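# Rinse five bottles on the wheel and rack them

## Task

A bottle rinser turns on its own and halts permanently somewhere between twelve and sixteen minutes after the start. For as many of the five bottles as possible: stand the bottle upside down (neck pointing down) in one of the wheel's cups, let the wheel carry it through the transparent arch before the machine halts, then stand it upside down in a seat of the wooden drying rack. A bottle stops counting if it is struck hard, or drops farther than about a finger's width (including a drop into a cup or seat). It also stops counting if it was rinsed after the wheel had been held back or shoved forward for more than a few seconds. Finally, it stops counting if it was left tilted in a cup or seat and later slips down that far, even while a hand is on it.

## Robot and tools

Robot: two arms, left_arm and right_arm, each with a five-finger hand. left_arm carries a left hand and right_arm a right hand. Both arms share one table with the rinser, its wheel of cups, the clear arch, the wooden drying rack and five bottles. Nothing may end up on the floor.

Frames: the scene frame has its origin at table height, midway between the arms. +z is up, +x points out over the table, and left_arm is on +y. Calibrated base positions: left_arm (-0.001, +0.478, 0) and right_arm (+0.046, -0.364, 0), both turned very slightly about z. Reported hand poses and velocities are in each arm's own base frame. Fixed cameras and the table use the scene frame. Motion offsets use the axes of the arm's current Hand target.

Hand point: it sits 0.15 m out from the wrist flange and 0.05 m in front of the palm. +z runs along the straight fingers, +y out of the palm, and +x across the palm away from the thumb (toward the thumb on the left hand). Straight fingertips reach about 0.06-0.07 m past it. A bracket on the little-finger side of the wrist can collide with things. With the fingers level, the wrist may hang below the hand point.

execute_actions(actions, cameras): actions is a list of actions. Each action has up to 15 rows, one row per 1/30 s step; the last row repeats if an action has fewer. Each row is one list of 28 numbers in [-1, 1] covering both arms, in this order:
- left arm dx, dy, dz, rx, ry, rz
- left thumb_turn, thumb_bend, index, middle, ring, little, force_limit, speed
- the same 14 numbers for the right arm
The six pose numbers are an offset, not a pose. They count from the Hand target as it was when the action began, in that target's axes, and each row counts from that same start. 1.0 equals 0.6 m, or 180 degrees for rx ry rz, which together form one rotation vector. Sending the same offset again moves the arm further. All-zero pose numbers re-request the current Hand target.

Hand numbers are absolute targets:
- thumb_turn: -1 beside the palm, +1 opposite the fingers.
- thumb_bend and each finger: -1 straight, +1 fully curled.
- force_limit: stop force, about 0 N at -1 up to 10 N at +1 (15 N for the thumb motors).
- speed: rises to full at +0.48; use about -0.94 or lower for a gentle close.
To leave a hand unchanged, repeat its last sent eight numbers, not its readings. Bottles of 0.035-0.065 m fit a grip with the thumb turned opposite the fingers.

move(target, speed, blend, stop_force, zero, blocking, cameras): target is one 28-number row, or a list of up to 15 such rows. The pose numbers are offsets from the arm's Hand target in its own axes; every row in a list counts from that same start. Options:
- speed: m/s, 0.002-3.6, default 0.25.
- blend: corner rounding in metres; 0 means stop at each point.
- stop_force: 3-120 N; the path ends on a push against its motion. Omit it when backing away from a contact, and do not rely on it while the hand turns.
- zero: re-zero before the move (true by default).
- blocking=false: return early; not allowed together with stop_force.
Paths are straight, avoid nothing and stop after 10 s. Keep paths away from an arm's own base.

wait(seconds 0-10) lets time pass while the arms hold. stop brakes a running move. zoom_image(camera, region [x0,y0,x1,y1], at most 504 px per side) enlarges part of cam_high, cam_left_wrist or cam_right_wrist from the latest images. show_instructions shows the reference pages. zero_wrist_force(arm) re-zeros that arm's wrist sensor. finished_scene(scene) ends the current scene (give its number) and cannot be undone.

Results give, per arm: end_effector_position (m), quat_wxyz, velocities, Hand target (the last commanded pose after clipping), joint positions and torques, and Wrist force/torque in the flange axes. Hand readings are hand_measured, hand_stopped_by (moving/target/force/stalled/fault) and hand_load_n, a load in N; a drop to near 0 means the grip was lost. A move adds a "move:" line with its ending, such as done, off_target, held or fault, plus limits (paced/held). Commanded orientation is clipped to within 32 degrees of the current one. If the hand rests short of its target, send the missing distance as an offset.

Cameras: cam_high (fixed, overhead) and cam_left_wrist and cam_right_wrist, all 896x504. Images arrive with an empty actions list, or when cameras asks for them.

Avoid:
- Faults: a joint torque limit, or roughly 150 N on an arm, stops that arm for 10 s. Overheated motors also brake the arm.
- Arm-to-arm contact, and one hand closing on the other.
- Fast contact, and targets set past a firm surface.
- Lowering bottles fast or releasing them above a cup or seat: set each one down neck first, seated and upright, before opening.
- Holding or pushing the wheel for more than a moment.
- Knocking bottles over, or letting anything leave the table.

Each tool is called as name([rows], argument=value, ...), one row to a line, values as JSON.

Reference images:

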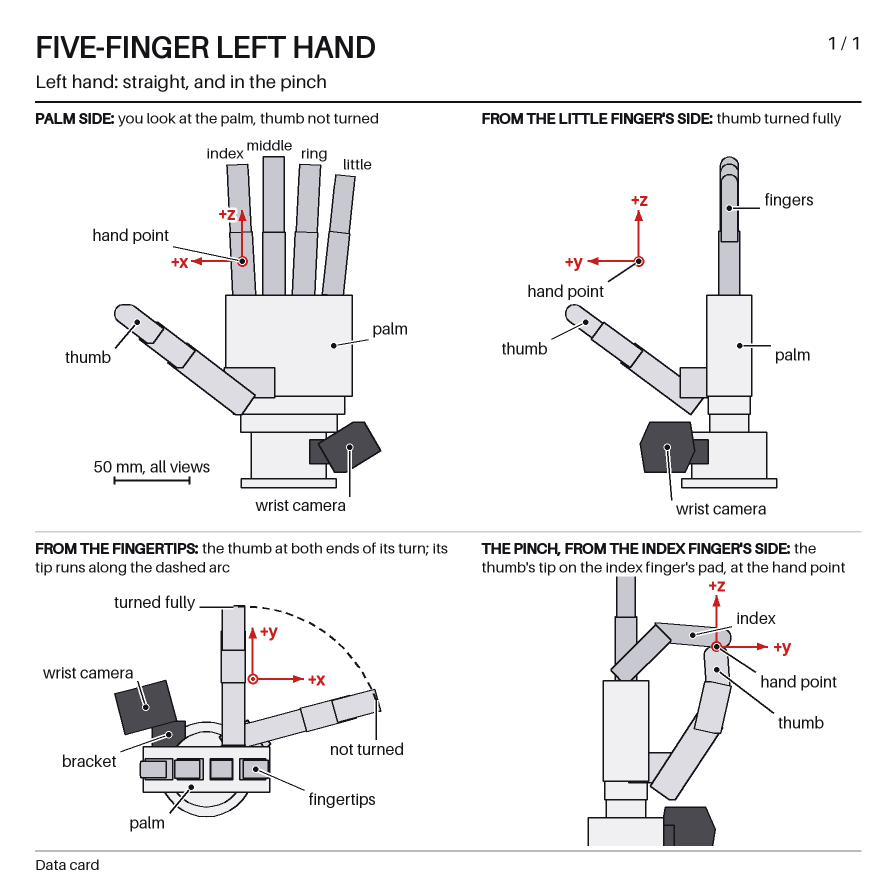

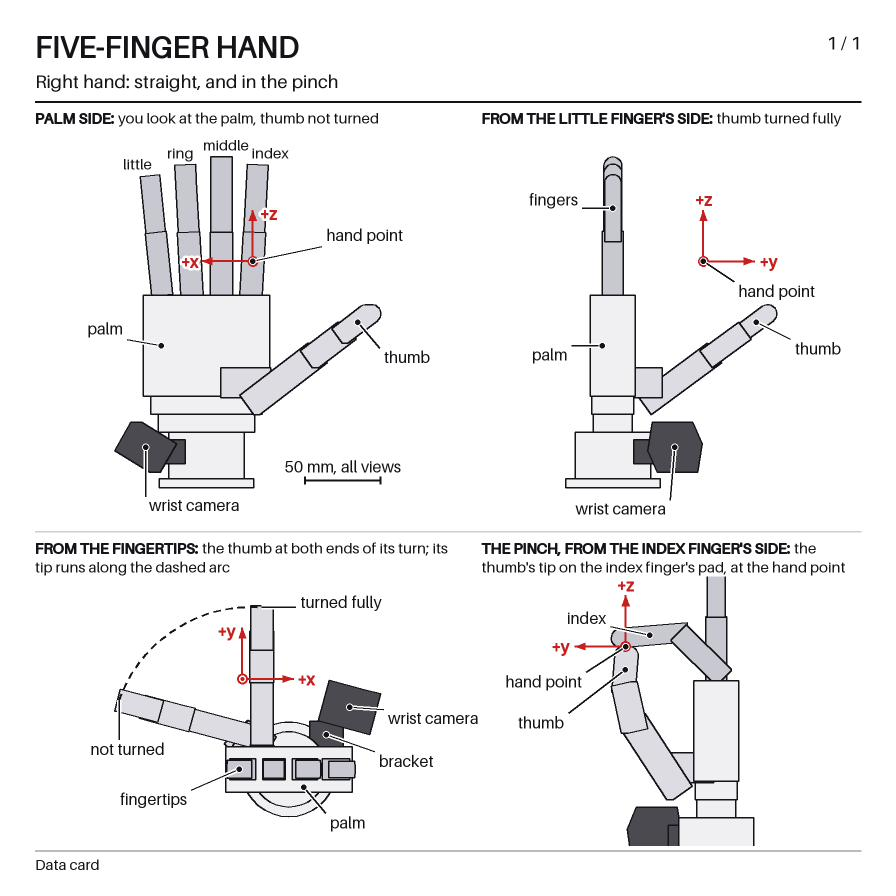

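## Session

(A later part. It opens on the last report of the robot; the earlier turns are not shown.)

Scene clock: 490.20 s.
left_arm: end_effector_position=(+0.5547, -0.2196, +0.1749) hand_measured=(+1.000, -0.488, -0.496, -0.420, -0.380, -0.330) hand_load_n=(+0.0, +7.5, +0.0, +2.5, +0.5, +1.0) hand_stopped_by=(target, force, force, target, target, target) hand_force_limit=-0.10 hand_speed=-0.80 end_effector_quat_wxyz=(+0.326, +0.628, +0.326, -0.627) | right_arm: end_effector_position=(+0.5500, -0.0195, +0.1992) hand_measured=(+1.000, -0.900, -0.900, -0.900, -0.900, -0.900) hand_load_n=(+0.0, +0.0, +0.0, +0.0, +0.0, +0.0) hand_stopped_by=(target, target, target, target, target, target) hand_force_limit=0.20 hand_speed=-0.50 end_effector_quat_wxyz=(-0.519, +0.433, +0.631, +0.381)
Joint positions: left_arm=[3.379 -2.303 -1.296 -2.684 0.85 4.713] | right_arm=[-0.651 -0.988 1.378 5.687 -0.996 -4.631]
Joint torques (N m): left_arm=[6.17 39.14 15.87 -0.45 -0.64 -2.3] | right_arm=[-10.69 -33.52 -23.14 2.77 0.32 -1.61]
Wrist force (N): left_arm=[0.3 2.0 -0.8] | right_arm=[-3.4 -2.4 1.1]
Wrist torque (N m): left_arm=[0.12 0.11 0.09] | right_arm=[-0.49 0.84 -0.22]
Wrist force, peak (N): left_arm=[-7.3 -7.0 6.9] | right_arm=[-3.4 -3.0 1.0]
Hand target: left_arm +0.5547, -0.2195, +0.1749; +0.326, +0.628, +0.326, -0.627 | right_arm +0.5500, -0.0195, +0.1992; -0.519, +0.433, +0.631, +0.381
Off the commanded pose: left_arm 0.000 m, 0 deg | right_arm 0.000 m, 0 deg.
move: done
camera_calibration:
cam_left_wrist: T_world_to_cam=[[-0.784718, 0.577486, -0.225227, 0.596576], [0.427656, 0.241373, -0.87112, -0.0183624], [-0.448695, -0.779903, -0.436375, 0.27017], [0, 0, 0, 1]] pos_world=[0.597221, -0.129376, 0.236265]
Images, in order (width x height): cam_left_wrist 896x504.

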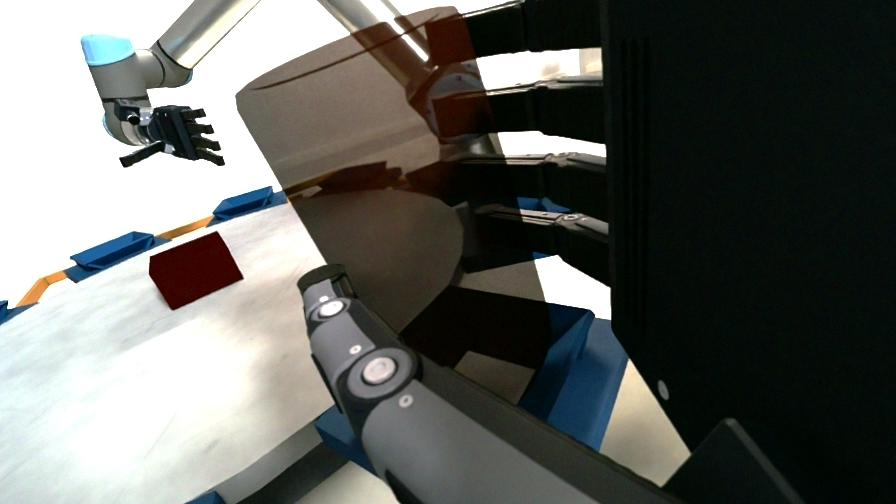

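move(target=[-0.08,0,0,0,0,0,1,0.35,-0.47,-0.42,-0.38,-0.33,-0.1,-0.8,0,0,0,0,0,0,1,-0.9,-0.9,-0.9,-0.9,-0.9,0.2,-0.5], speed=0.1)

move(target=[0,0,0,0,0,0,1,0.4,0.35,0.35,-0.38,-0.33,-0.1,-0.85,0,0,0,0,0,0,1,-0.9,-0.9,-0.9,-0.9,-0.9,0.2,-0.5])

move(target=[-0.345,0,0,0,0,0,1,0.4,0.35,0.35,-0.38,-0.33,-0.1,-0.85,0,0,0,0,0,0,1,-0.9,-0.9,-0.9,-0.9,-0.9,0.2,-0.5], speed=0.15, cameras=["cam_left_wrist","cam_high"])

zoom_image(camera="cam_left_wrist", region=[150, 0, 650, 450])

Scene clock: 491.77 s.
left_arm: end_effector_position=(+0.5547, -0.2195, +0.2228) hand_measured=(+1.000, -0.488, -0.496, -0.420, -0.380, -0.330) hand_load_n=(+1.0, +8.0, +0.0, +1.0, +1.0, +3.0) hand_stopped_by=(target, force, force, target, target, target) hand_force_limit=-0.10 hand_speed=-0.80 end_effector_quat_wxyz=(+0.326, +0.628, +0.326, -0.627) | right_arm: end_effector_position=(+0.5500, -0.0195, +0.1992) hand_measured=(+1.000, -0.900, -0.900, -0.900, -0.900, -0.900) hand_load_n=(+0.5, +0.0, +0.0, +0.0, +0.0, +0.0) hand_stopped_by=(target, target, target, target, target, target) hand_force_limit=0.20 hand_speed=-0.50 end_effector_quat_wxyz=(-0.519, +0.433, +0.631, +0.381)
Joint positions: left_arm=[3.379 -2.256 -1.246 -2.781 0.85 4.712] | right_arm=[-0.651 -0.988 1.378 5.687 -0.996 -4.631]
Joint torques (N m): left_arm=[7.79 52.06 26.29 -3.82 2.23 2.67] | right_arm=[-10.14 -36.16 -21.32 2.59 0.38 -1.48]
Wrist force (N): left_arm=[2.4 1.8 -0.8] | right_arm=[-3.3 -2.7 1.2]
Wrist torque (N m): left_arm=[0.09 0.29 0.18] | right_arm=[-0.55 0.85 -0.24]
Wrist force, peak (N): left_arm=[3.1 1.5 -0.8] | right_arm=[-3.6 -2.8 1.5]
Hand target: left_arm +0.5547, -0.2195, +0.2229; +0.326, +0.628, +0.326, -0.627 | right_arm +0.5500, -0.0195, +0.1992; -0.519, +0.433, +0.631, +0.381
Off the commanded pose: left_arm 0.000 m, 0 deg | right_arm 0.000 m, 0 deg.
move: done

Scene clock: 492.27 s.
left_arm: end_effector_position=(+0.5547, -0.2195, +0.2229) hand_measured=(+1.000, -0.488, -0.444, -0.408, -0.380, -0.330) hand_load_n=(+0.0, +11.5, +5.0, +1.5, +0.0, +1.0) hand_stopped_by=(target, force, force, force, target, target) hand_force_limit=-0.10 hand_speed=-0.85 end_effector_quat_wxyz=(+0.326, +0.628, +0.326, -0.627) | right_arm: end_effector_position=(+0.5500, -0.0195, +0.1992) hand_measured=(+1.000, -0.900, -0.900, -0.900, -0.900, -0.900) hand_load_n=(+0.5, +0.0, +0.0, +0.0, +0.0, +0.0) hand_stopped_by=(target, target, target, target, target, target) hand_force_limit=0.20 hand_speed=-0.50 end_effector_quat_wxyz=(-0.519, +0.433, +0.631, +0.381)
Joint positions: left_arm=[3.379 -2.256 -1.246 -2.781 0.85 4.713] | right_arm=[-0.651 -0.988 1.378 5.687 -0.996 -4.631]
Joint torques (N m): left_arm=[2.62 52.01 27.47 -2.19 2.1 2.91] | right_arm=[-8.45 -34.97 -21.61 2.8 0.59 -1.62]
Wrist force (N): left_arm=[1.4 0.1 0.3] | right_arm=[-3.4 -2.6 1.1]
Wrist torque (N m): left_arm=[0.04 0.11 0.02] | right_arm=[-0.53 0.86 -0.23]
Wrist force, peak (N): left_arm=[3.1 1.7 -0.8] | right_arm=[-3.7 -2.6 1.1]
Hand target: left_arm +0.5547, -0.2195, +0.2229; +0.326, +0.628, +0.326, -0.627 | right_arm +0.5500, -0.0195, +0.1992; -0.519, +0.433, +0.631, +0.381
Off the commanded pose: left_arm 0.000 m, 0 deg | right_arm 0.000 m, 0 deg.
move: done

Scene clock: 494.33 s.
left_arm: end_effector_position=(+0.5545, -0.2196, +0.4299) hand_measured=(+1.000, -0.488, -0.444, -0.408, -0.380, -0.330) hand_load_n=(+3.0, +10.5, +3.0, +1.5, +0.0, +3.0) hand_stopped_by=(target, force, force, force, target, target) hand_force_limit=-0.10 hand_speed=-0.85 end_effector_quat_wxyz=(+0.326, +0.628, +0.326, -0.627) | right_arm: end_effector_position=(+0.5500, -0.0195, +0.1992) hand_measured=(+1.000, -0.900, -0.900, -0.900, -0.900, -0.900) hand_load_n=(+0.5, +0.0, +0.0, +0.0, +0.0, +0.0) hand_stopped_by=(target, target, target, target, target, target) hand_force_limit=0.20 hand_speed=-0.50 end_effector_quat_wxyz=(-0.519, +0.433, +0.631, +0.381)
Joint positions: left_arm=[3.379 -2.191 -0.818 -3.274 0.85 4.713] | right_arm=[-0.651 -0.988 1.378 5.687 -0.996 -4.631]
Joint torques (N m): left_arm=[-11.4 38.79 27.96 -3.01 2.32 2.91] | right_arm=[-10.04 -35.07 -21.48 2.94 0.41 -1.54]
Wrist force (N): left_arm=[1.5 0.3 0.6] | right_arm=[-3.3 -2.4 1.0]
Wrist torque (N m): left_arm=[0.06 0.11 -0.12] | right_arm=[-0.48 0.84 -0.22]
Wrist force, peak (N): left_arm=[3.3 1.8 -0.7] | right_arm=[-3.7 -2.7 1.2]
Hand target: left_arm +0.5545, -0.2196, +0.4299; +0.326, +0.628, +0.326, -0.627 | right_arm +0.5500, -0.0195, +0.1992; -0.519, +0.433, +0.631, +0.381
Off the commanded pose: left_arm 0.000 m, 0 deg | right_arm 0.000 m, 0 deg.
move: done
camera_calibration:
cam_left_wrist: T_world_to_cam=[[-0.784769, 0.577427, -0.225202, 0.653862], [0.4276, 0.241388, -0.871143, 0.203905], [-0.44866, -0.779942, -0.436341, 0.381313], [0, 0, 0, 1]] pos_world=[0.597021, -0.129376, 0.491265]
Images, in order (width x height): cam_high 896x504, cam_left_wrist 896x504.

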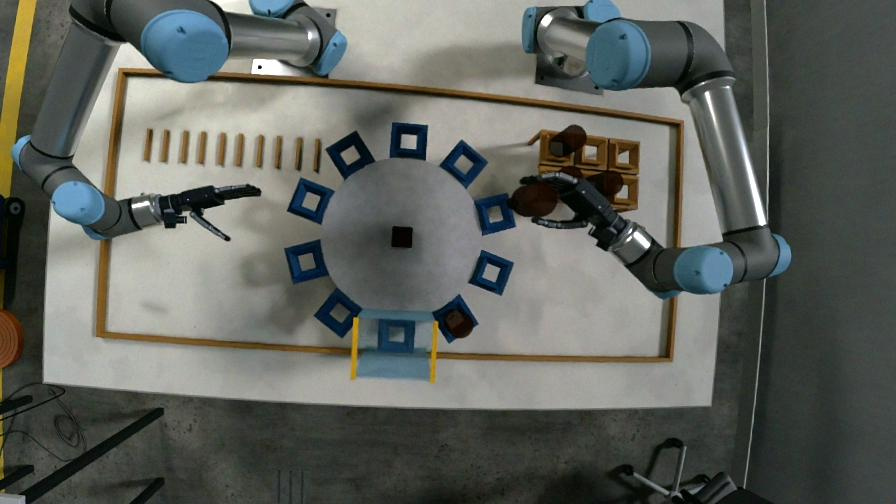

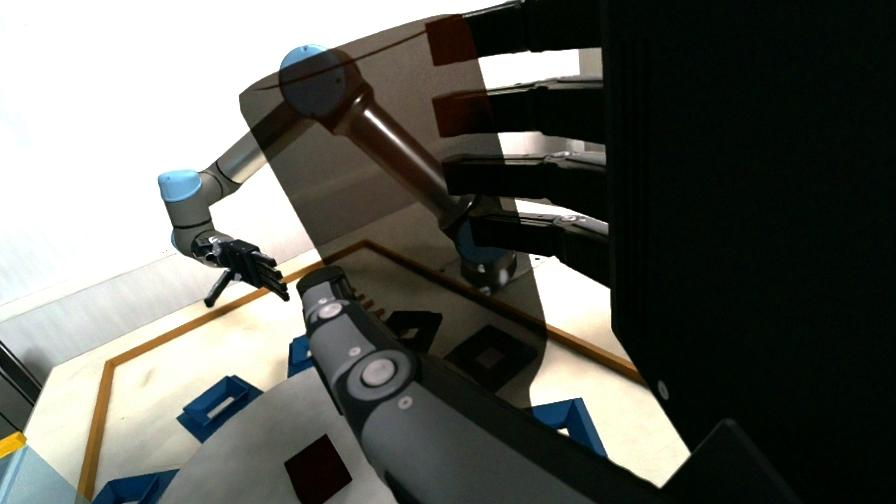

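Scaled by 1.008 from the camera's 896x504 image, which has a finer 1280x720 frame.

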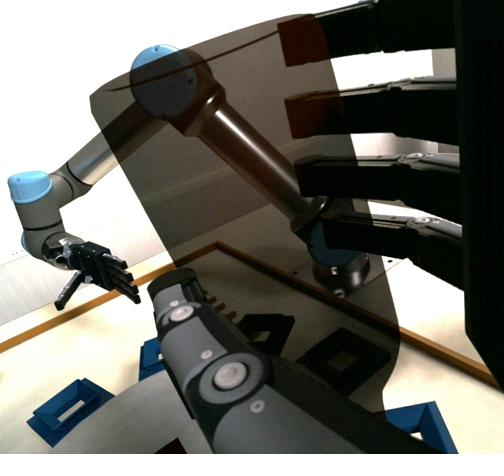

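move(target=[0,-0.5085,-0.3878,-0.1943,0.0129,0.0226,1,0.4,0.35,0.35,-0.38,-0.33,-0.1,-0.85,0,0,0,0,0,0,1,-0.9,-0.9,-0.9,-0.9,-0.9,0.2,-0.5], speed=0.2)

move(target=[0.1902,-0.015,0.0032,0,0,0,1,0.4,0.35,0.35,-0.38,-0.33,-0.1,-0.85,0,0,0,0,0,0,1,-0.9,-0.9,-0.9,-0.9,-0.9,0.2,-0.5], speed=0.13, cameras=["cam_high","cam_left_wrist"])

zoom_image(camera="cam_high", region=[580, 120, 700, 210])

Scene clock: 497.40 s.
left_arm: end_effector_position=(+0.4389, +0.1462, +0.4298) hand_measured=(+1.000, -0.488, -0.444, -0.408, -0.380, -0.330) hand_load_n=(+3.0, +10.5, +3.5, +1.5, +0.0, +3.5) hand_stopped_by=(target, force, force, force, target, target) hand_force_limit=-0.10 hand_speed=-0.85 end_effector_quat_wxyz=(+0.515, +0.524, +0.483, -0.476) | right_arm: end_effector_position=(+0.5500, -0.0195, +0.1992) hand_measured=(+1.000, -0.900, -0.900, -0.900, -0.900, -0.900) hand_load_n=(+0.5, +0.0, +0.0, +0.0, +0.0, +0.0) hand_stopped_by=(target, target, target, target, target, target) hand_force_limit=0.20 hand_speed=-0.50 end_effector_quat_wxyz=(-0.519, +0.433, +0.631, +0.381)
Joint positions: left_arm=[4.198 -1.897 -1.258 -3.108 1.058 4.782] | right_arm=[-0.651 -0.988 1.378 5.687 -0.996 -4.631]
Joint torques (N m): left_arm=[11.06 26 28.62 -3.21 2.24 3.02] | right_arm=[-9.55 -35.98 -20.96 2.82 0.65 -1.53]
Wrist force (N): left_arm=[1.3 0.5 0.4] | right_arm=[-3.5 -2.6 1.0]
Wrist torque (N m): left_arm=[0.12 0.12 -0.11] | right_arm=[-0.52 0.88 -0.25]
Wrist force, peak (N): left_arm=[1.6 1.6 1.4] | right_arm=[-3.7 -2.7 0.9]
Hand target: left_arm +0.4389, +0.1463, +0.4298; +0.515, +0.524, +0.483, -0.476 | right_arm +0.5500, -0.0195, +0.1992; -0.519, +0.433, +0.631, +0.381
Off the commanded pose: left_arm 0.000 m, 0 deg | right_arm 0.000 m, 0 deg.
move: done

Scene clock: 498.83 s.
left_arm: end_effector_position=(+0.4390, +0.1463, +0.3154) hand_measured=(+1.000, -0.488, -0.444, -0.408, -0.380, -0.330) hand_load_n=(+3.0, +10.5, +3.5, +1.5, +0.0, +3.5) hand_stopped_by=(target, force, force, force, target, target) hand_force_limit=-0.10 hand_speed=-0.85 end_effector_quat_wxyz=(+0.515, +0.524, +0.483, -0.476) | right_arm: end_effector_position=(+0.5500, -0.0195, +0.1992) hand_measured=(+1.000, -0.900, -0.900, -0.900, -0.900, -0.900) hand_load_n=(+0.5, +0.0, +0.0, +0.0, +0.0, +0.0) hand_stopped_by=(target, target, target, target, target, target) hand_force_limit=0.20 hand_speed=-0.50 end_effector_quat_wxyz=(-0.519, +0.433, +0.631, +0.381)
Joint positions: left_arm=[4.198 -1.939 -1.496 -2.828 1.058 4.782] | right_arm=[-0.651 -0.988 1.378 5.687 -0.996 -4.631]
Joint torques (N m): left_arm=[10.91 27.59 10.77 -0.2 -2.7 1.4] | right_arm=[-10.76 -35.07 -22.62 2.76 0.26 -1.46]
Wrist force (N): left_arm=[1.6 0.4 0.6] | right_arm=[-3.3 -2.7 1.1]
Wrist torque (N m): left_arm=[0.07 0.08 -0.10] | right_arm=[-0.54 0.84 -0.23]
Wrist force, peak (N): left_arm=[2.2 0.1 0.5] | right_arm=[-3.6 -2.6 1.2]
Hand target: left_arm +0.4390, +0.1463, +0.3154; +0.515, +0.524, +0.483, -0.476 | right_arm +0.5500, -0.0195, +0.1992; -0.519, +0.433, +0.631, +0.381
Off the commanded pose: left_arm 0.000 m, 0 deg | right_arm 0.000 m, 0 deg.
move: done
camera_calibration:
cam_left_wrist: T_world_to_cam=[[-0.953276, 0.0274156, -0.300855, 0.504447], [0.279629, 0.456983, -0.844378, 0.0902786], [0.114336, -0.889053, -0.443297, 0.335966], [0, 0, 0, 1]] pos_world=[0.417219, 0.243606, 0.376928]
Images, in order (width x height): cam_high 896x504, cam_left_wrist 896x504.

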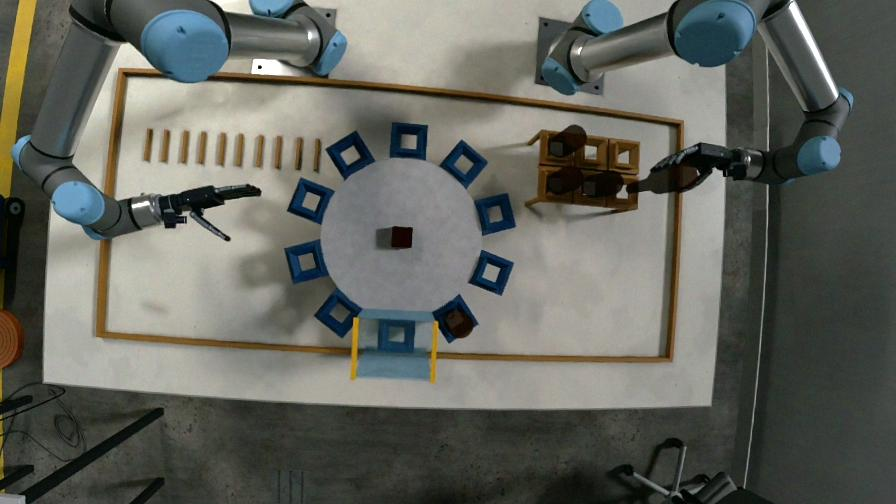

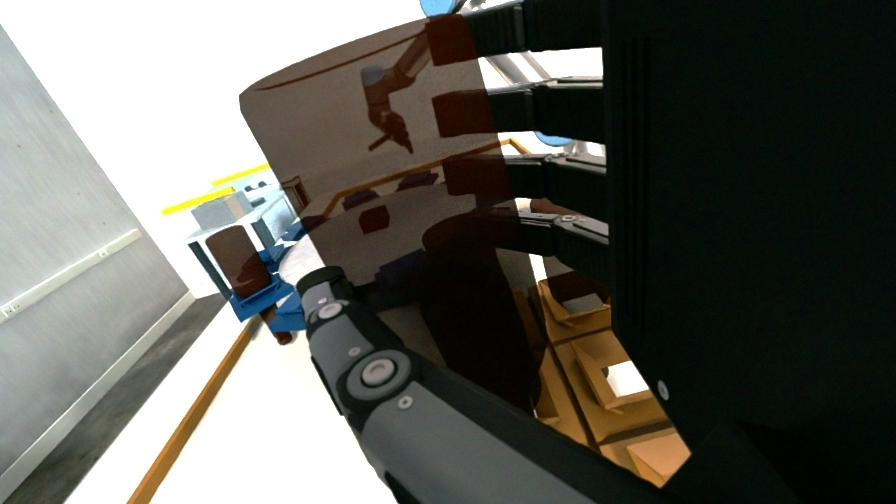

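Scaled by 4.200 from the camera's 896x504 image, which has a finer 1280x720 frame.

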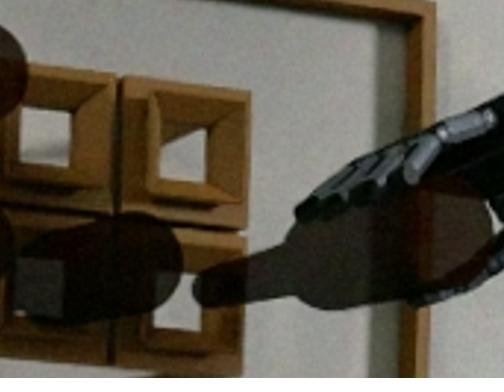

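move([
  [0,0.001,0.0072,0,0,0,1,0.4,0.35,0.35,-0.38,-0.33,-0.1,-0.85,0,0,0,0,0,0,1,-0.9,-0.9,-0.9,-0.9,-0.9,0.2,-0.5],
  [0.241,-0.0179,0.0112,0,0,0,1,0.4,0.35,0.35,-0.38,-0.33,-0.1,-0.85,0,0,0,0,0,0,1,-0.9,-0.9,-0.9,-0.9,-0.9,0.2,-0.5],
], speed=0.06, stop_force=4, cameras=["cam_high"])

zoom_image(camera="cam_high", region=[600, 150, 680, 210])

Scene clock: 503.77 s.
left_arm: end_effector_position=(+0.4397, +0.1420, +0.1770) hand_measured=(+1.000, -0.488, -0.444, -0.408, -0.380, -0.330) hand_load_n=(+1.5, +11.5, +4.0, +1.5, +0.0, +2.5) hand_stopped_by=(target, force, force, force, target, target) hand_force_limit=-0.10 hand_speed=-0.85 end_effector_quat_wxyz=(+0.515, +0.524, +0.483, -0.476) | right_arm: end_effector_position=(+0.5500, -0.0195, +0.1992) hand_measured=(+1.000, -0.900, -0.900, -0.900, -0.900, -0.900) hand_load_n=(+0.5, +0.0, +0.0, +0.0, +0.0, +0.0) hand_stopped_by=(target, target, target, target, target, target) hand_force_limit=0.20 hand_speed=-0.50 end_effector_quat_wxyz=(-0.519, +0.433, +0.631, +0.381)
Joint positions: left_arm=[4.193 -2.077 -1.682 -2.504 1.053 4.782] | right_arm=[-0.651 -0.988 1.378 5.687 -0.996 -4.631]
Joint torques (N m): left_arm=[-9.23 42.19 24.1 -3.59 1.73 -2.14] | right_arm=[-11.43 -34.89 -20.92 3.09 0.71 -1.65]
Wrist force (N): left_arm=[1.7 1.1 0.3] | right_arm=[-3.4 -2.4 1.3]
Wrist torque (N m): left_arm=[0.11 0.11 -0.06] | right_arm=[-0.52 0.85 -0.23]
Wrist force, peak (N): left_arm=[-5.6 1.6 -4.0] | right_arm=[-3.5 -3.0 1.2]
Hand target: left_arm +0.4397, +0.1420, +0.1770; +0.515, +0.524, +0.483, -0.476 (not the last commanded pose) | right_arm +0.5500, -0.0195, +0.1992; -0.519, +0.433, +0.631, +0.381
Off the commanded pose: left_arm 0.007 m, 0 deg | right_arm 0.000 m, 0 deg.
move: contact (left_arm); path passed 1 of 2 targets
Images, in order (width x height): cam_high 896x504.

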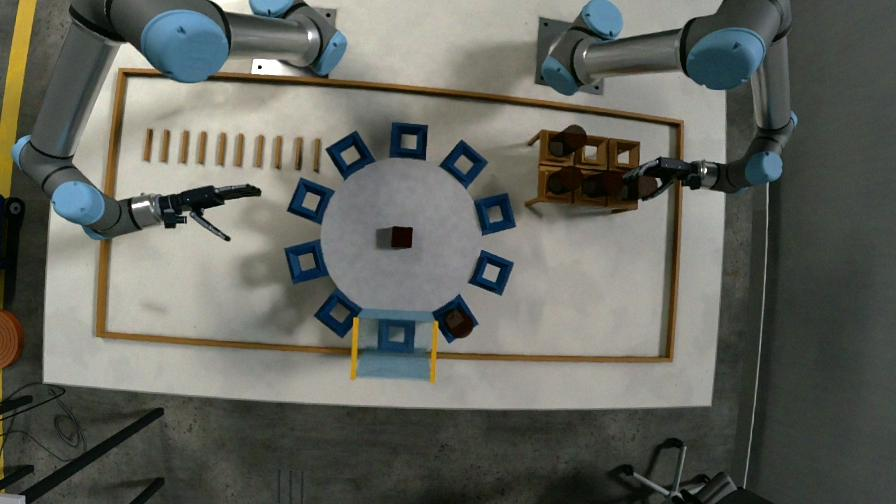

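Scaled by 6.300 from the camera's 896x504 image, which has a finer 1280x720 frame.

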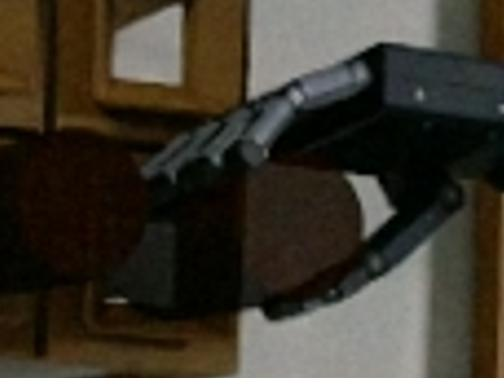

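move(target=[0.0083,-0.0007,-0.002,0,0,0,1,0.4,0.35,0.35,-0.38,-0.33,-0.1,-0.85,0,0,0,0,0,0,1,-0.9,-0.9,-0.9,-0.9,-0.9,0.2,-0.5], speed=0.015, stop_force=4)

move(target=[0,0,0,0,0,0,1,-0.9,-0.9,-0.9,-0.9,-0.9,0.2,-0.75,0,0,0,0,0,0,1,-0.9,-0.9,-0.9,-0.9,-0.9,0.2,-0.5], cameras=["cam_high","cam_left_wrist"])

zoom_image(camera="cam_high", region=[600, 150, 680, 210])

Scene clock: 505.53 s.
left_arm: end_effector_position=(+0.4398, +0.1425, +0.1750) hand_measured=(+1.000, -0.488, -0.444, -0.408, -0.380, -0.330) hand_load_n=(+0.5, +11.5, +3.5, +1.5, +0.0, +3.0) hand_stopped_by=(target, force, force, force, target, target) hand_force_limit=-0.10 hand_speed=-0.85 end_effector_quat_wxyz=(+0.515, +0.524, +0.483, -0.476) | right_arm: end_effector_position=(+0.5500, -0.0195, +0.1992) hand_measured=(+1.000, -0.900, -0.900, -0.900, -0.900, -0.900) hand_load_n=(+0.0, +0.0, +0.0, +0.0, +0.0, +0.0) hand_stopped_by=(target, target, target, target, target, target) hand_force_limit=0.20 hand_speed=-0.50 end_effector_quat_wxyz=(-0.519, +0.433, +0.631, +0.381)
Joint positions: left_arm=[4.193 -2.081 -1.683 -2.5 1.054 4.782] | right_arm=[-0.651 -0.988 1.378 5.687 -0.996 -4.631]
Joint torques (N m): left_arm=[-11.05 42.11 23.24 -2.46 -1.91 -1.59] | right_arm=[-10.73 -36.08 -21.28 2.82 0.67 -1.41]
Wrist force (N): left_arm=[-2.5 3.1 1.2] | right_arm=[-3.2 -2.4 1.3]
Wrist torque (N m): left_arm=[0.13 0.09 -0.09] | right_arm=[-0.50 0.81 -0.21]
Wrist force, peak (N): left_arm=[-8.8 3.8 3.0] | right_arm=[-3.7 -2.7 1.0]
Hand target: left_arm +0.4398, +0.1425, +0.1750; +0.515, +0.524, +0.483, -0.476 (not the last commanded pose) | right_arm +0.5500, -0.0195, +0.1992; -0.519, +0.433, +0.631, +0.381
Off the commanded pose: left_arm 0.003 m, 0 deg | right_arm 0.000 m, 0 deg.
move: contact (left_arm)

Scene clock: 506.97 s.
left_arm: end_effector_position=(+0.4398, +0.1425, +0.1750) hand_measured=(+1.000, -0.900, -0.900, -0.900, -0.900, -0.900) hand_load_n=(+0.0, -0.5, -0.5, +0.0, +0.0, +0.0) hand_stopped_by=(target, target, target, target, target, target) hand_force_limit=0.20 hand_speed=-0.75 end_effector_quat_wxyz=(+0.515, +0.524, +0.483, -0.476) | right_arm: end_effector_position=(+0.5500, -0.0195, +0.1992) hand_measured=(+1.000, -0.900, -0.900, -0.900, -0.900, -0.900) hand_load_n=(+0.0, +0.0, +0.0, +0.0, +0.0, +0.0) hand_stopped_by=(target, target, target, target, target, target) hand_force_limit=0.20 hand_speed=-0.50 end_effector_quat_wxyz=(-0.519, +0.433, +0.631, +0.381)
Joint positions: left_arm=[4.193 -2.081 -1.683 -2.5 1.054 4.782] | right_arm=[-0.651 -0.988 1.378 5.687 -0.996 -4.631]
Joint torques (N m): left_arm=[-9.76 40.52 14.93 -2.45 -1.63 -1.47] | right_arm=[-10.83 -35.58 -22.25 2.87 0.77 -1.69]
Wrist force (N): left_arm=[-0.6 0.5 0.3] | right_arm=[-3.6 -2.4 1.0]
Wrist torque (N m): left_arm=[0.10 0.10 -0.10] | right_arm=[-0.49 0.88 -0.24]
Wrist force, peak (N): left_arm=[-3.0 3.3 1.3] | right_arm=[-3.6 -2.8 1.1]
Hand target: left_arm +0.4398, +0.1425, +0.1750; +0.515, +0.524, +0.483, -0.476 | right_arm +0.5500, -0.0195, +0.1992; -0.519, +0.433, +0.631, +0.381
Off the commanded pose: left_arm 0.000 m, 0 deg | right_arm 0.000 m, 0 deg.
move: done
camera_calibration:
cam_left_wrist: T_world_to_cam=[[-0.953263, 0.0275707, -0.300881, 0.463007], [0.279714, 0.457031, -0.844324, -0.0269033], [0.114233, -0.889024, -0.443382, 0.27027], [0, 0, 0, 1]] pos_world=[0.418019, 0.239806, 0.236428]
Images, in order (width x height): cam_high 896x504, cam_left_wrist 896x504.

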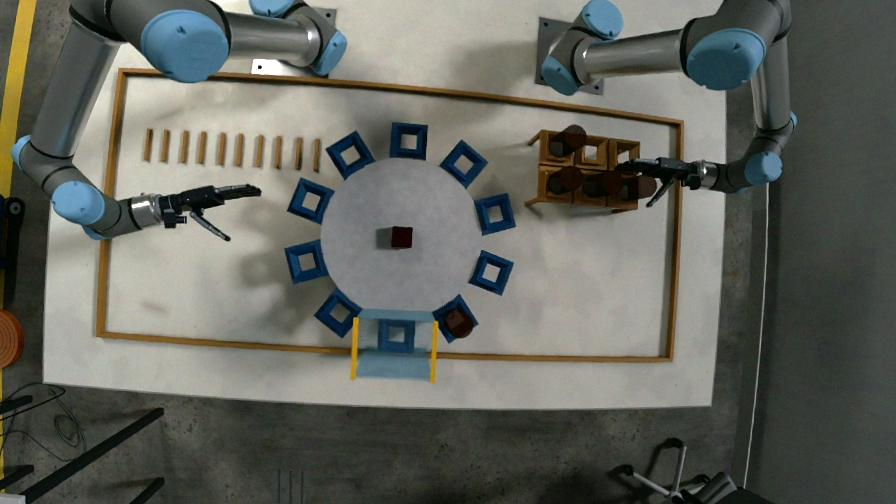

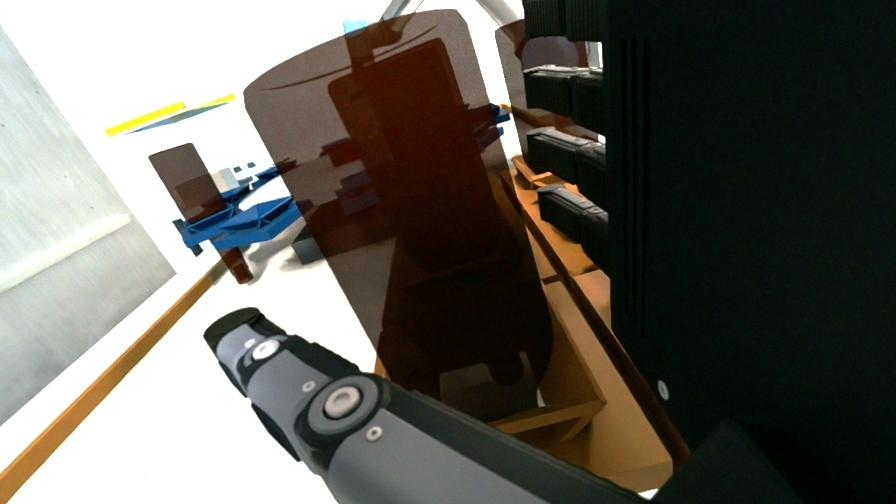

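Scaled by 6.300 from the camera's 896x504 image, which has a finer 1280x720 frame.

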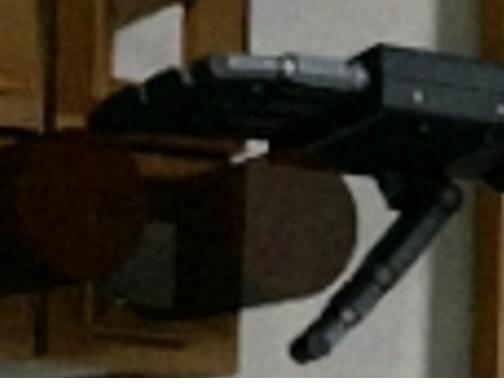

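move([
  [-0.0132,0.0008,-0.2002,0,0,0,1,-0.9,-0.9,-0.9,-0.9,-0.9,0.2,-0.75,0,0,0,0,0,0,1,-0.9,-0.9,-0.9,-0.9,-0.9,0.2,-0.5],
  [-0.0287,0.2358,-0.1512,0.05,-0.003,-0.006,1,-0.9,-0.9,-0.9,-0.9,-0.9,0.2,-0.75,0,0,0,0,0,0,1,-0.9,-0.9,-0.9,-0.9,-0.9,0.2,-0.5],
  [0.016,0.3017,0.446,0.1943,-0.0131,-0.0225,1,-0.9,-0.9,-0.9,-0.9,-0.9,0.2,-0.75,0,0,0,0,0,0,1,-0.9,-0.9,-0.9,-0.9,-0.9,0.2,-0.5],
], speed=0.16, blend=[0.02,0.04,0], cameras=["cam_high"])

zoom_image(camera="cam_high", region=[530, 110, 690, 230])

Scene clock: 512.23 s.
left_arm: end_effector_position=(+0.6204, -0.1254, +0.1752) hand_measured=(+1.000, -0.900, -0.900, -0.900, -0.900, -0.900) hand_load_n=(+0.0, +0.0, +0.0, +0.0, +0.0, +0.0) hand_stopped_by=(target, target, target, target, target, target) hand_force_limit=0.20 hand_speed=-0.75 end_effector_quat_wxyz=(+0.326, +0.628, +0.325, -0.627) | right_arm: end_effector_position=(+0.5500, -0.0195, +0.1992) hand_measured=(+1.000, -0.900, -0.900, -0.900, -0.900, -0.900) hand_load_n=(+0.5, +0.0, +0.0, +0.0, +0.0, +0.0) hand_stopped_by=(target, target, target, target, target, target) hand_force_limit=0.20 hand_speed=-0.50 end_effector_quat_wxyz=(-0.519, +0.433, +0.631, +0.381)
Joint positions: left_arm=[3.485 -2.487 -0.954 -2.842 0.956 4.713] | right_arm=[-0.651 -0.988 1.378 5.687 -0.996 -4.631]
Joint torques (N m): left_arm=[-9.92 46.01 26.61 -2.85 -2.63 -2.67] | right_arm=[-12.37 -36.95 -21.08 2.61 0.81 -1.68]
Wrist force (N): left_arm=[-0.3 0.3 0.7] | right_arm=[-3.2 -2.7 1.0]
Wrist torque (N m): left_arm=[0.05 0.06 0.05] | right_arm=[-0.53 0.82 -0.22]
Wrist force, peak (N): left_arm=[-0.5 0.7 1.2] | right_arm=[-3.7 -2.8 1.3]
Hand target: left_arm +0.6204, -0.1255, +0.1752; +0.326, +0.628, +0.325, -0.627 | right_arm +0.5500, -0.0195, +0.1992; -0.519, +0.433, +0.631, +0.381
Off the commanded pose: left_arm 0.000 m, 0 deg | right_arm 0.000 m, 0 deg.
move: done
Images, in order (width x height): cam_high 896x504.

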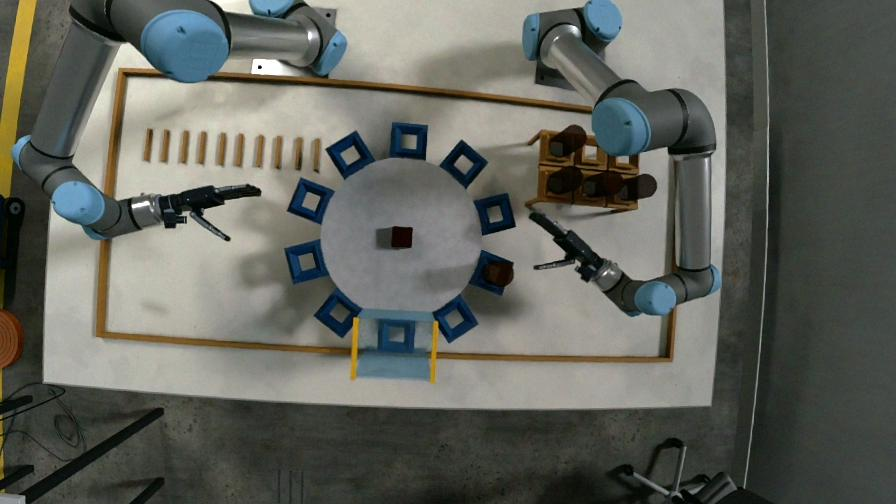

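Scaled by 3.150 from the camera's 896x504 image, which has a finer 1280x720 frame.

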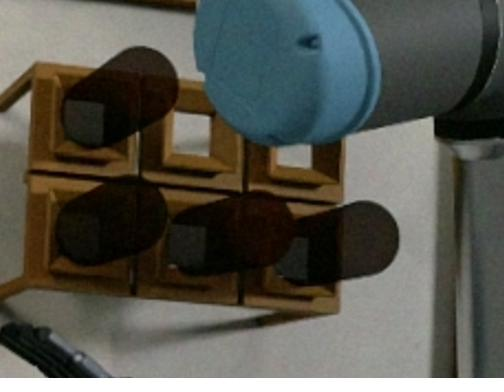

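wait(seconds=10)

wait(seconds=10)

wait(seconds=3.9, cameras=["cam_left_wrist","cam_high"])

Scene clock: 522.43 s.
left_arm: end_effector_position=(+0.6204, -0.1255, +0.1752) hand_measured=(+1.000, -0.900, -0.900, -0.900, -0.900, -0.900) hand_load_n=(+0.5, +0.0, +0.0, +0.0, +0.0, +0.0) hand_stopped_by=(target, target, target, target, target, target) hand_force_limit=0.20 hand_speed=-0.75 end_effector_quat_wxyz=(+0.326, +0.628, +0.325, -0.627) | right_arm: end_effector_position=(+0.5500, -0.0195, +0.1992) hand_measured=(+1.000, -0.900, -0.900, -0.900, -0.900, -0.900) hand_load_n=(+0.5, +0.0, +0.0, +0.0, +0.0, +0.0) hand_stopped_by=(target, target, target, target, target, target) hand_force_limit=0.20 hand_speed=-0.50 end_effector_quat_wxyz=(-0.519, +0.433, +0.631, +0.381)
Joint positions: left_arm=[3.484 -2.487 -0.954 -2.842 0.956 4.713] | right_arm=[-0.651 -0.988 1.378 5.687 -0.996 -4.631]
Joint torques (N m): left_arm=[-10.56 44.46 27.1 -2.74 -2.61 -2.48] | right_arm=[-10.33 -35.29 -20.75 2.8 0.92 -1.7]
Wrist force (N): left_arm=[-0.4 0.3 0.5] | right_arm=[-3.5 -2.7 1.3]
Wrist torque (N m): left_arm=[0.06 0.07 0.05] | right_arm=[-0.56 0.86 -0.24]
Wrist force, peak (N): left_arm=[-0.8 0.3 0.8] | right_arm=[-3.7 -2.9 1.3]
Hand target: left_arm +0.6204, -0.1255, +0.1752; +0.326, +0.628, +0.325, -0.627 | right_arm +0.5500, -0.0195, +0.1992; -0.519, +0.433, +0.631, +0.381
Off the commanded pose: left_arm 0.000 m, 0 deg | right_arm 0.000 m, 0 deg.
wait: 10.00 s; at rest from the start

Scene clock: 532.43 s.
left_arm: end_effector_position=(+0.6204, -0.1255, +0.1752) hand_measured=(+1.000, -0.900, -0.900, -0.900, -0.900, -0.900) hand_load_n=(+0.0, +0.0, +0.0, +0.0, +0.5, +0.0) hand_stopped_by=(target, target, target, target, target, target) hand_force_limit=0.20 hand_speed=-0.75 end_effector_quat_wxyz=(+0.326, +0.628, +0.325, -0.627) | right_arm: end_effector_position=(+0.5500, -0.0195, +0.1992) hand_measured=(+1.000, -0.900, -0.900, -0.900, -0.900, -0.900) hand_load_n=(+0.5, +0.0, +0.0, +0.0, +0.0, +0.0) hand_stopped_by=(target, target, target, target, target, target) hand_force_limit=0.20 hand_speed=-0.50 end_effector_quat_wxyz=(-0.519, +0.433, +0.631, +0.381)
Joint positions: left_arm=[3.484 -2.487 -0.954 -2.842 0.956 4.713] | right_arm=[-0.651 -0.988 1.378 5.687 -0.996 -4.631]
Joint torques (N m): left_arm=[-9.36 45.95 26.43 -2.61 -2.27 -2.28] | right_arm=[-10.19 -36.52 -21.09 2.68 1.11 -1.43]
Wrist force (N): left_arm=[-0.3 0.5 0.7] | right_arm=[-3.4 -2.5 1.0]
Wrist torque (N m): left_arm=[0.08 0.07 0.03] | right_arm=[-0.50 0.85 -0.22]
Wrist force, peak (N): left_arm=[-0.8 0.5 0.7] | right_arm=[-3.6 -2.8 1.2]
Hand target: left_arm +0.6204, -0.1255, +0.1752; +0.326, +0.628, +0.325, -0.627 | right_arm +0.5500, -0.0195, +0.1992; -0.519, +0.433, +0.631, +0.381
Off the commanded pose: left_arm 0.000 m, 0 deg | right_arm 0.000 m, 0 deg.
wait: 10.00 s; at rest by 0.17 s

Scene clock: 536.33 s.
left_arm: end_effector_position=(+0.6204, -0.1255, +0.1752) hand_measured=(+1.000, -0.900, -0.900, -0.900, -0.900, -0.900) hand_load_n=(+0.5, +0.0, +0.0, +0.0, +0.0, +0.0) hand_stopped_by=(target, target, target, target, target, target) hand_force_limit=0.20 hand_speed=-0.75 end_effector_quat_wxyz=(+0.326, +0.628, +0.325, -0.627) | right_arm: end_effector_position=(+0.5500, -0.0195, +0.1992) hand_measured=(+1.000, -0.900, -0.900, -0.900, -0.900, -0.900) hand_load_n=(+0.0, +0.0, +0.0, +0.0, +0.0, +0.0) hand_stopped_by=(target, target, target, target, target, target) hand_force_limit=0.20 hand_speed=-0.50 end_effector_quat_wxyz=(-0.519, +0.433, +0.631, +0.381)
Joint positions: left_arm=[3.484 -2.487 -0.954 -2.842 0.956 4.713] | right_arm=[-0.651 -0.988 1.378 5.687 -0.996 -4.631]
Joint torques (N m): left_arm=[-10.61 46.84 27.3 -2.9 -2.34 -2.05] | right_arm=[-11.66 -36.17 -22.32 2.72 1.22 -1.56]
Wrist force (N): left_arm=[-0.6 0.4 0.5] | right_arm=[-3.6 -2.7 1.4]
Wrist torque (N m): left_arm=[0.07 0.11 0.02] | right_arm=[-0.55 0.87 -0.24]
Wrist force, peak (N): left_arm=[-0.8 0.5 0.5] | right_arm=[-3.5 -2.8 1.4]
Hand target: left_arm +0.6204, -0.1255, +0.1752; +0.326, +0.628, +0.325, -0.627 | right_arm +0.5500, -0.0195, +0.1992; -0.519, +0.433, +0.631, +0.381
Off the commanded pose: left_arm 0.000 m, 0 deg | right_arm 0.000 m, 0 deg.
wait: 3.90 s; at rest by 0.17 s
camera_calibration:
cam_left_wrist: T_world_to_cam=[[-0.784546, 0.577545, -0.225678, 0.593851], [0.427777, 0.240651, -0.87126, -0.068985], [-0.448882, -0.780083, -0.435862, 0.373166], [0, 0, 0, 1]] pos_world=[0.662921, -0.035274, 0.236564]
Images, in order (width x height): cam_high 896x504, cam_left_wrist 896x504.

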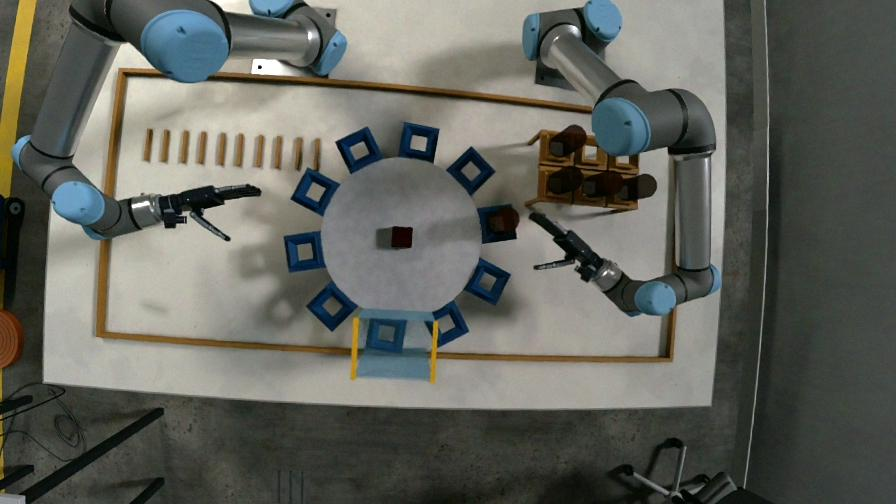

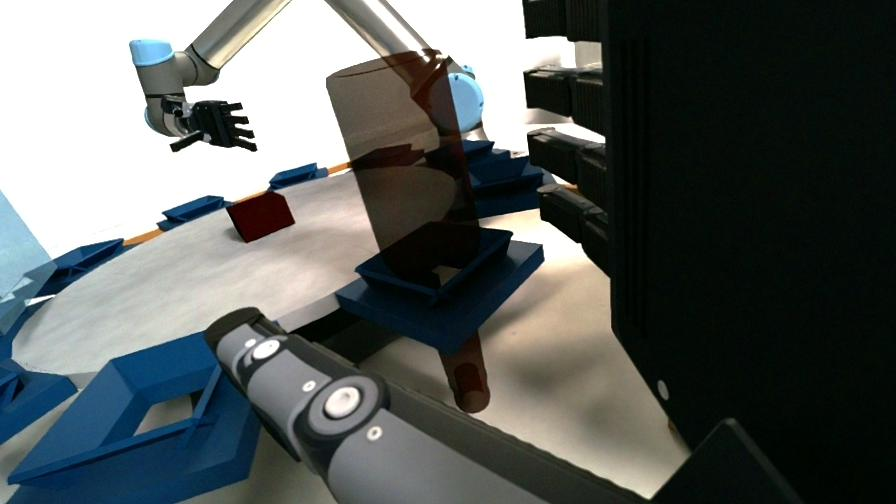

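wait(seconds=0.9)

move(target=[0.0005,0.0002,0.1912,0,0,0,1,-0.9,-0.9,-0.9,-0.9,-0.9,0.2,-0.75,0,0,0,0,0,0,1,-0.9,-0.9,-0.9,-0.9,-0.9,0.2,-0.5], speed=0.1, stop_force=4, cameras=["cam_left_wrist"])

move(target=[0,0,0,0,0,0,1,0.35,-0.47,-0.42,-0.38,-0.33,-0.1,-0.8,0,0,0,0,0,0,1,-0.9,-0.9,-0.9,-0.9,-0.9,0.2,-0.5], cameras=["cam_left_wrist"])

Scene clock: 537.73 s.
left_arm: end_effector_position=(+0.6204, -0.1255, +0.1752) hand_measured=(+1.000, -0.900, -0.900, -0.900, -0.900, -0.900) hand_load_n=(+0.0, +0.0, +0.0, +0.0, +0.0, +0.0) hand_stopped_by=(target, target, target, target, target, target) hand_force_limit=0.20 hand_speed=-0.75 end_effector_quat_wxyz=(+0.326, +0.628, +0.325, -0.627) | right_arm: end_effector_position=(+0.5500, -0.0195, +0.1992) hand_measured=(+1.000, -0.900, -0.900, -0.900, -0.900, -0.900) hand_load_n=(+0.5, -0.5, +0.0, +0.5, +0.0, +0.0) hand_stopped_by=(target, target, target, target, target, target) hand_force_limit=0.20 hand_speed=-0.50 end_effector_quat_wxyz=(-0.519, +0.433, +0.631, +0.381)
Joint positions: left_arm=[3.484 -2.487 -0.954 -2.842 0.956 4.713] | right_arm=[-0.651 -0.988 1.378 5.687 -0.996 -4.631]
Joint torques (N m): left_arm=[-9.16 45.78 26.43 -2.72 -2.14 -2.25] | right_arm=[-9.01 -35.72 -22.47 2.91 1.32 -1.25]
Wrist force (N): left_arm=[-0.6 0.5 0.7] | right_arm=[-3.3 -2.7 1.0]
Wrist torque (N m): left_arm=[0.08 0.10 0.03] | right_arm=[-0.53 0.84 -0.23]
Wrist force, peak (N): left_arm=[-0.6 0.5 0.7] | right_arm=[-3.8 -2.7 0.9]
Hand target: left_arm +0.6204, -0.1255, +0.1752; +0.326, +0.628, +0.325, -0.627 | right_arm +0.5500, -0.0195, +0.1992; -0.519, +0.433, +0.631, +0.381
Off the commanded pose: left_arm 0.000 m, 0 deg | right_arm 0.000 m, 0 deg.
wait: 0.90 s; at rest from the start

Scene clock: 539.97 s.
left_arm: end_effector_position=(+0.5545, -0.2194, +0.1749) hand_measured=(+1.000, -0.900, -0.900, -0.900, -0.900, -0.900) hand_load_n=(+0.0, +0.0, +0.0, +0.0, +0.0, +0.0) hand_stopped_by=(target, target, target, target, target, target) hand_force_limit=0.20 hand_speed=-0.75 end_effector_quat_wxyz=(+0.326, +0.628, +0.325, -0.627) | right_arm: end_effector_position=(+0.5500, -0.0195, +0.1992) hand_measured=(+1.000, -0.900, -0.900, -0.900, -0.900, -0.900) hand_load_n=(+0.5, +0.0, +0.0, +0.0, +0.0, +0.0) hand_stopped_by=(target, target, target, target, target, target) hand_force_limit=0.20 hand_speed=-0.50 end_effector_quat_wxyz=(-0.519, +0.433, +0.631, +0.381)
Joint positions: left_arm=[3.379 -2.303 -1.297 -2.684 0.851 4.713] | right_arm=[-0.651 -0.988 1.378 5.687 -0.996 -4.631]
Joint torques (N m): left_arm=[-10.71 51.43 9.06 0.36 -2.7 -2.61] | right_arm=[-10.78 -36.55 -21.75 2.65 1.27 -1.3]
Wrist force (N): left_arm=[-0.3 0.6 0.3] | right_arm=[-3.6 -2.4 1.0]
Wrist torque (N m): left_arm=[0.10 0.05 0.03] | right_arm=[-0.49 0.89 -0.24]
Wrist force, peak (N): left_arm=[-0.6 0.3 0.9] | right_arm=[-3.5 -3.0 1.1]
Hand target: left_arm +0.5545, -0.2194, +0.1749; +0.326, +0.628, +0.325, -0.627 | right_arm +0.5500, -0.0195, +0.1992; -0.519, +0.433, +0.631, +0.381
Off the commanded pose: left_arm 0.000 m, 0 deg | right_arm 0.000 m, 0 deg.
move: done
camera_calibration:
cam_left_wrist: T_world_to_cam=[[-0.784546, 0.577545, -0.225678, 0.596256], [0.427777, 0.240651, -0.87126, -0.0184828], [-0.448882, -0.780083, -0.435862, 0.270282], [0, 0, 0, 1]] pos_world=[0.597021, -0.129074, 0.236264]
Images, in order (width x height): cam_left_wrist 896x504.

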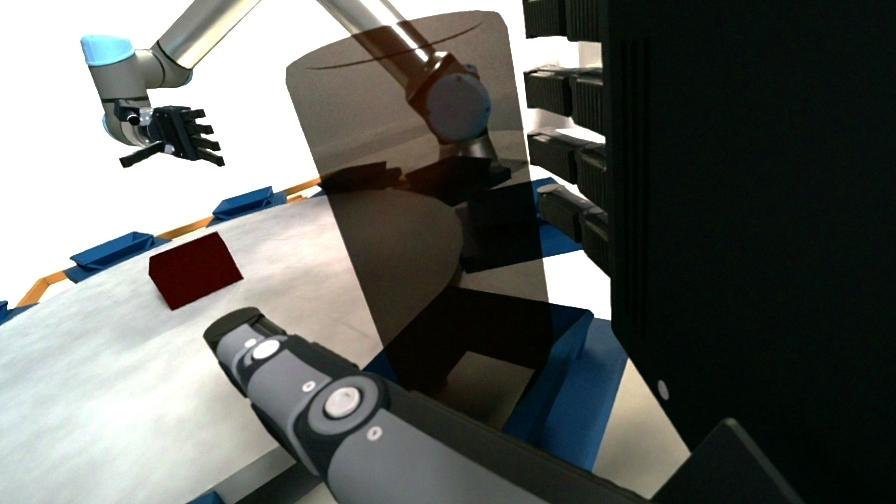

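Scene clock: 541.70 s.
left_arm: end_effector_position=(+0.5545, -0.2194, +0.1749) hand_measured=(+1.000, -0.486, -0.496, -0.420, -0.380, -0.330) hand_load_n=(+0.0, +7.5, +0.0, +2.0, +1.0, +1.0) hand_stopped_by=(target, force, force, target, target, target) hand_force_limit=-0.10 hand_speed=-0.80 end_effector_quat_wxyz=(+0.326, +0.628, +0.325, -0.627) | right_arm: end_effector_position=(+0.5500, -0.0195, +0.1992) hand_measured=(+1.000, -0.900, -0.900, -0.900, -0.900, -0.900) hand_load_n=(+0.0, +0.0, +0.0, +0.0, +0.0, +0.0) hand_stopped_by=(target, target, target, target, target, target) hand_force_limit=0.20 hand_speed=-0.50 end_effector_quat_wxyz=(-0.519, +0.433, +0.631, +0.381)
Joint positions: left_arm=[3.379 -2.302 -1.297 -2.684 0.851 4.713] | right_arm=[-0.651 -0.988 1.378 5.687 -0.996 -4.631]
Joint torques (N m): left_arm=[2.06 40.38 13.62 -0.72 -0.69 -2.4] | right_arm=[-10.77 -36.49 -20.82 2.66 1.25 -1.31]
Wrist force (N): left_arm=[0.9 2.3 -1.2] | right_arm=[-3.4 -2.3 1.0]
Wrist torque (N m): left_arm=[0.17 0.04 0.11] | right_arm=[-0.48 0.86 -0.22]
Wrist force, peak (N): left_arm=[-6.4 -5.0 5.2] | right_arm=[-3.5 -2.8 1.2]
Hand target: left_arm +0.5545, -0.2194, +0.1749; +0.326, +0.628, +0.325, -0.627 | right_arm +0.5500, -0.0195, +0.1992; -0.519, +0.433, +0.631, +0.381
Off the commanded pose: left_arm 0.000 m, 0 deg | right_arm 0.000 m, 0 deg.
move: done
camera_calibration:
cam_left_wrist: T_world_to_cam=[[-0.784535, 0.577562, -0.225668, 0.596307], [0.427817, 0.240719, -0.871222, -0.0184823], [-0.448862, -0.780049, -0.435943, 0.270216], [0, 0, 0, 1]] pos_world=[0.597021, -0.129174, 0.236264]
Images, in order (width x height): cam_left_wrist 896x504.

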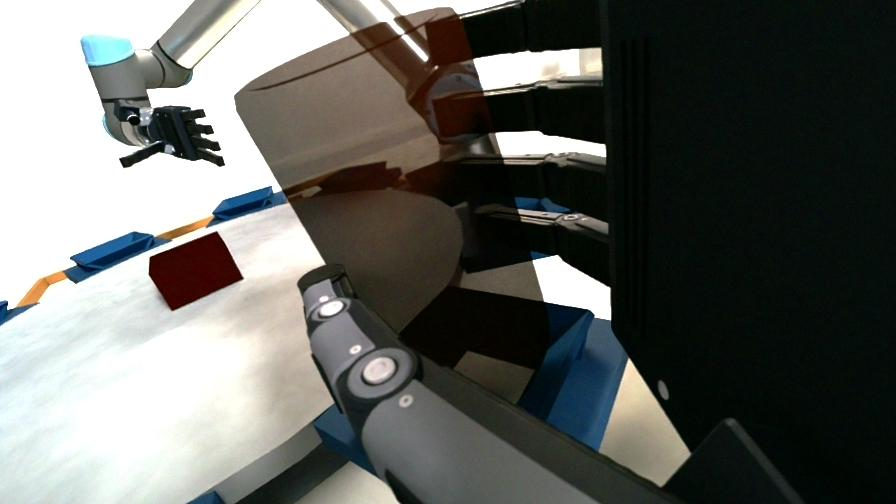

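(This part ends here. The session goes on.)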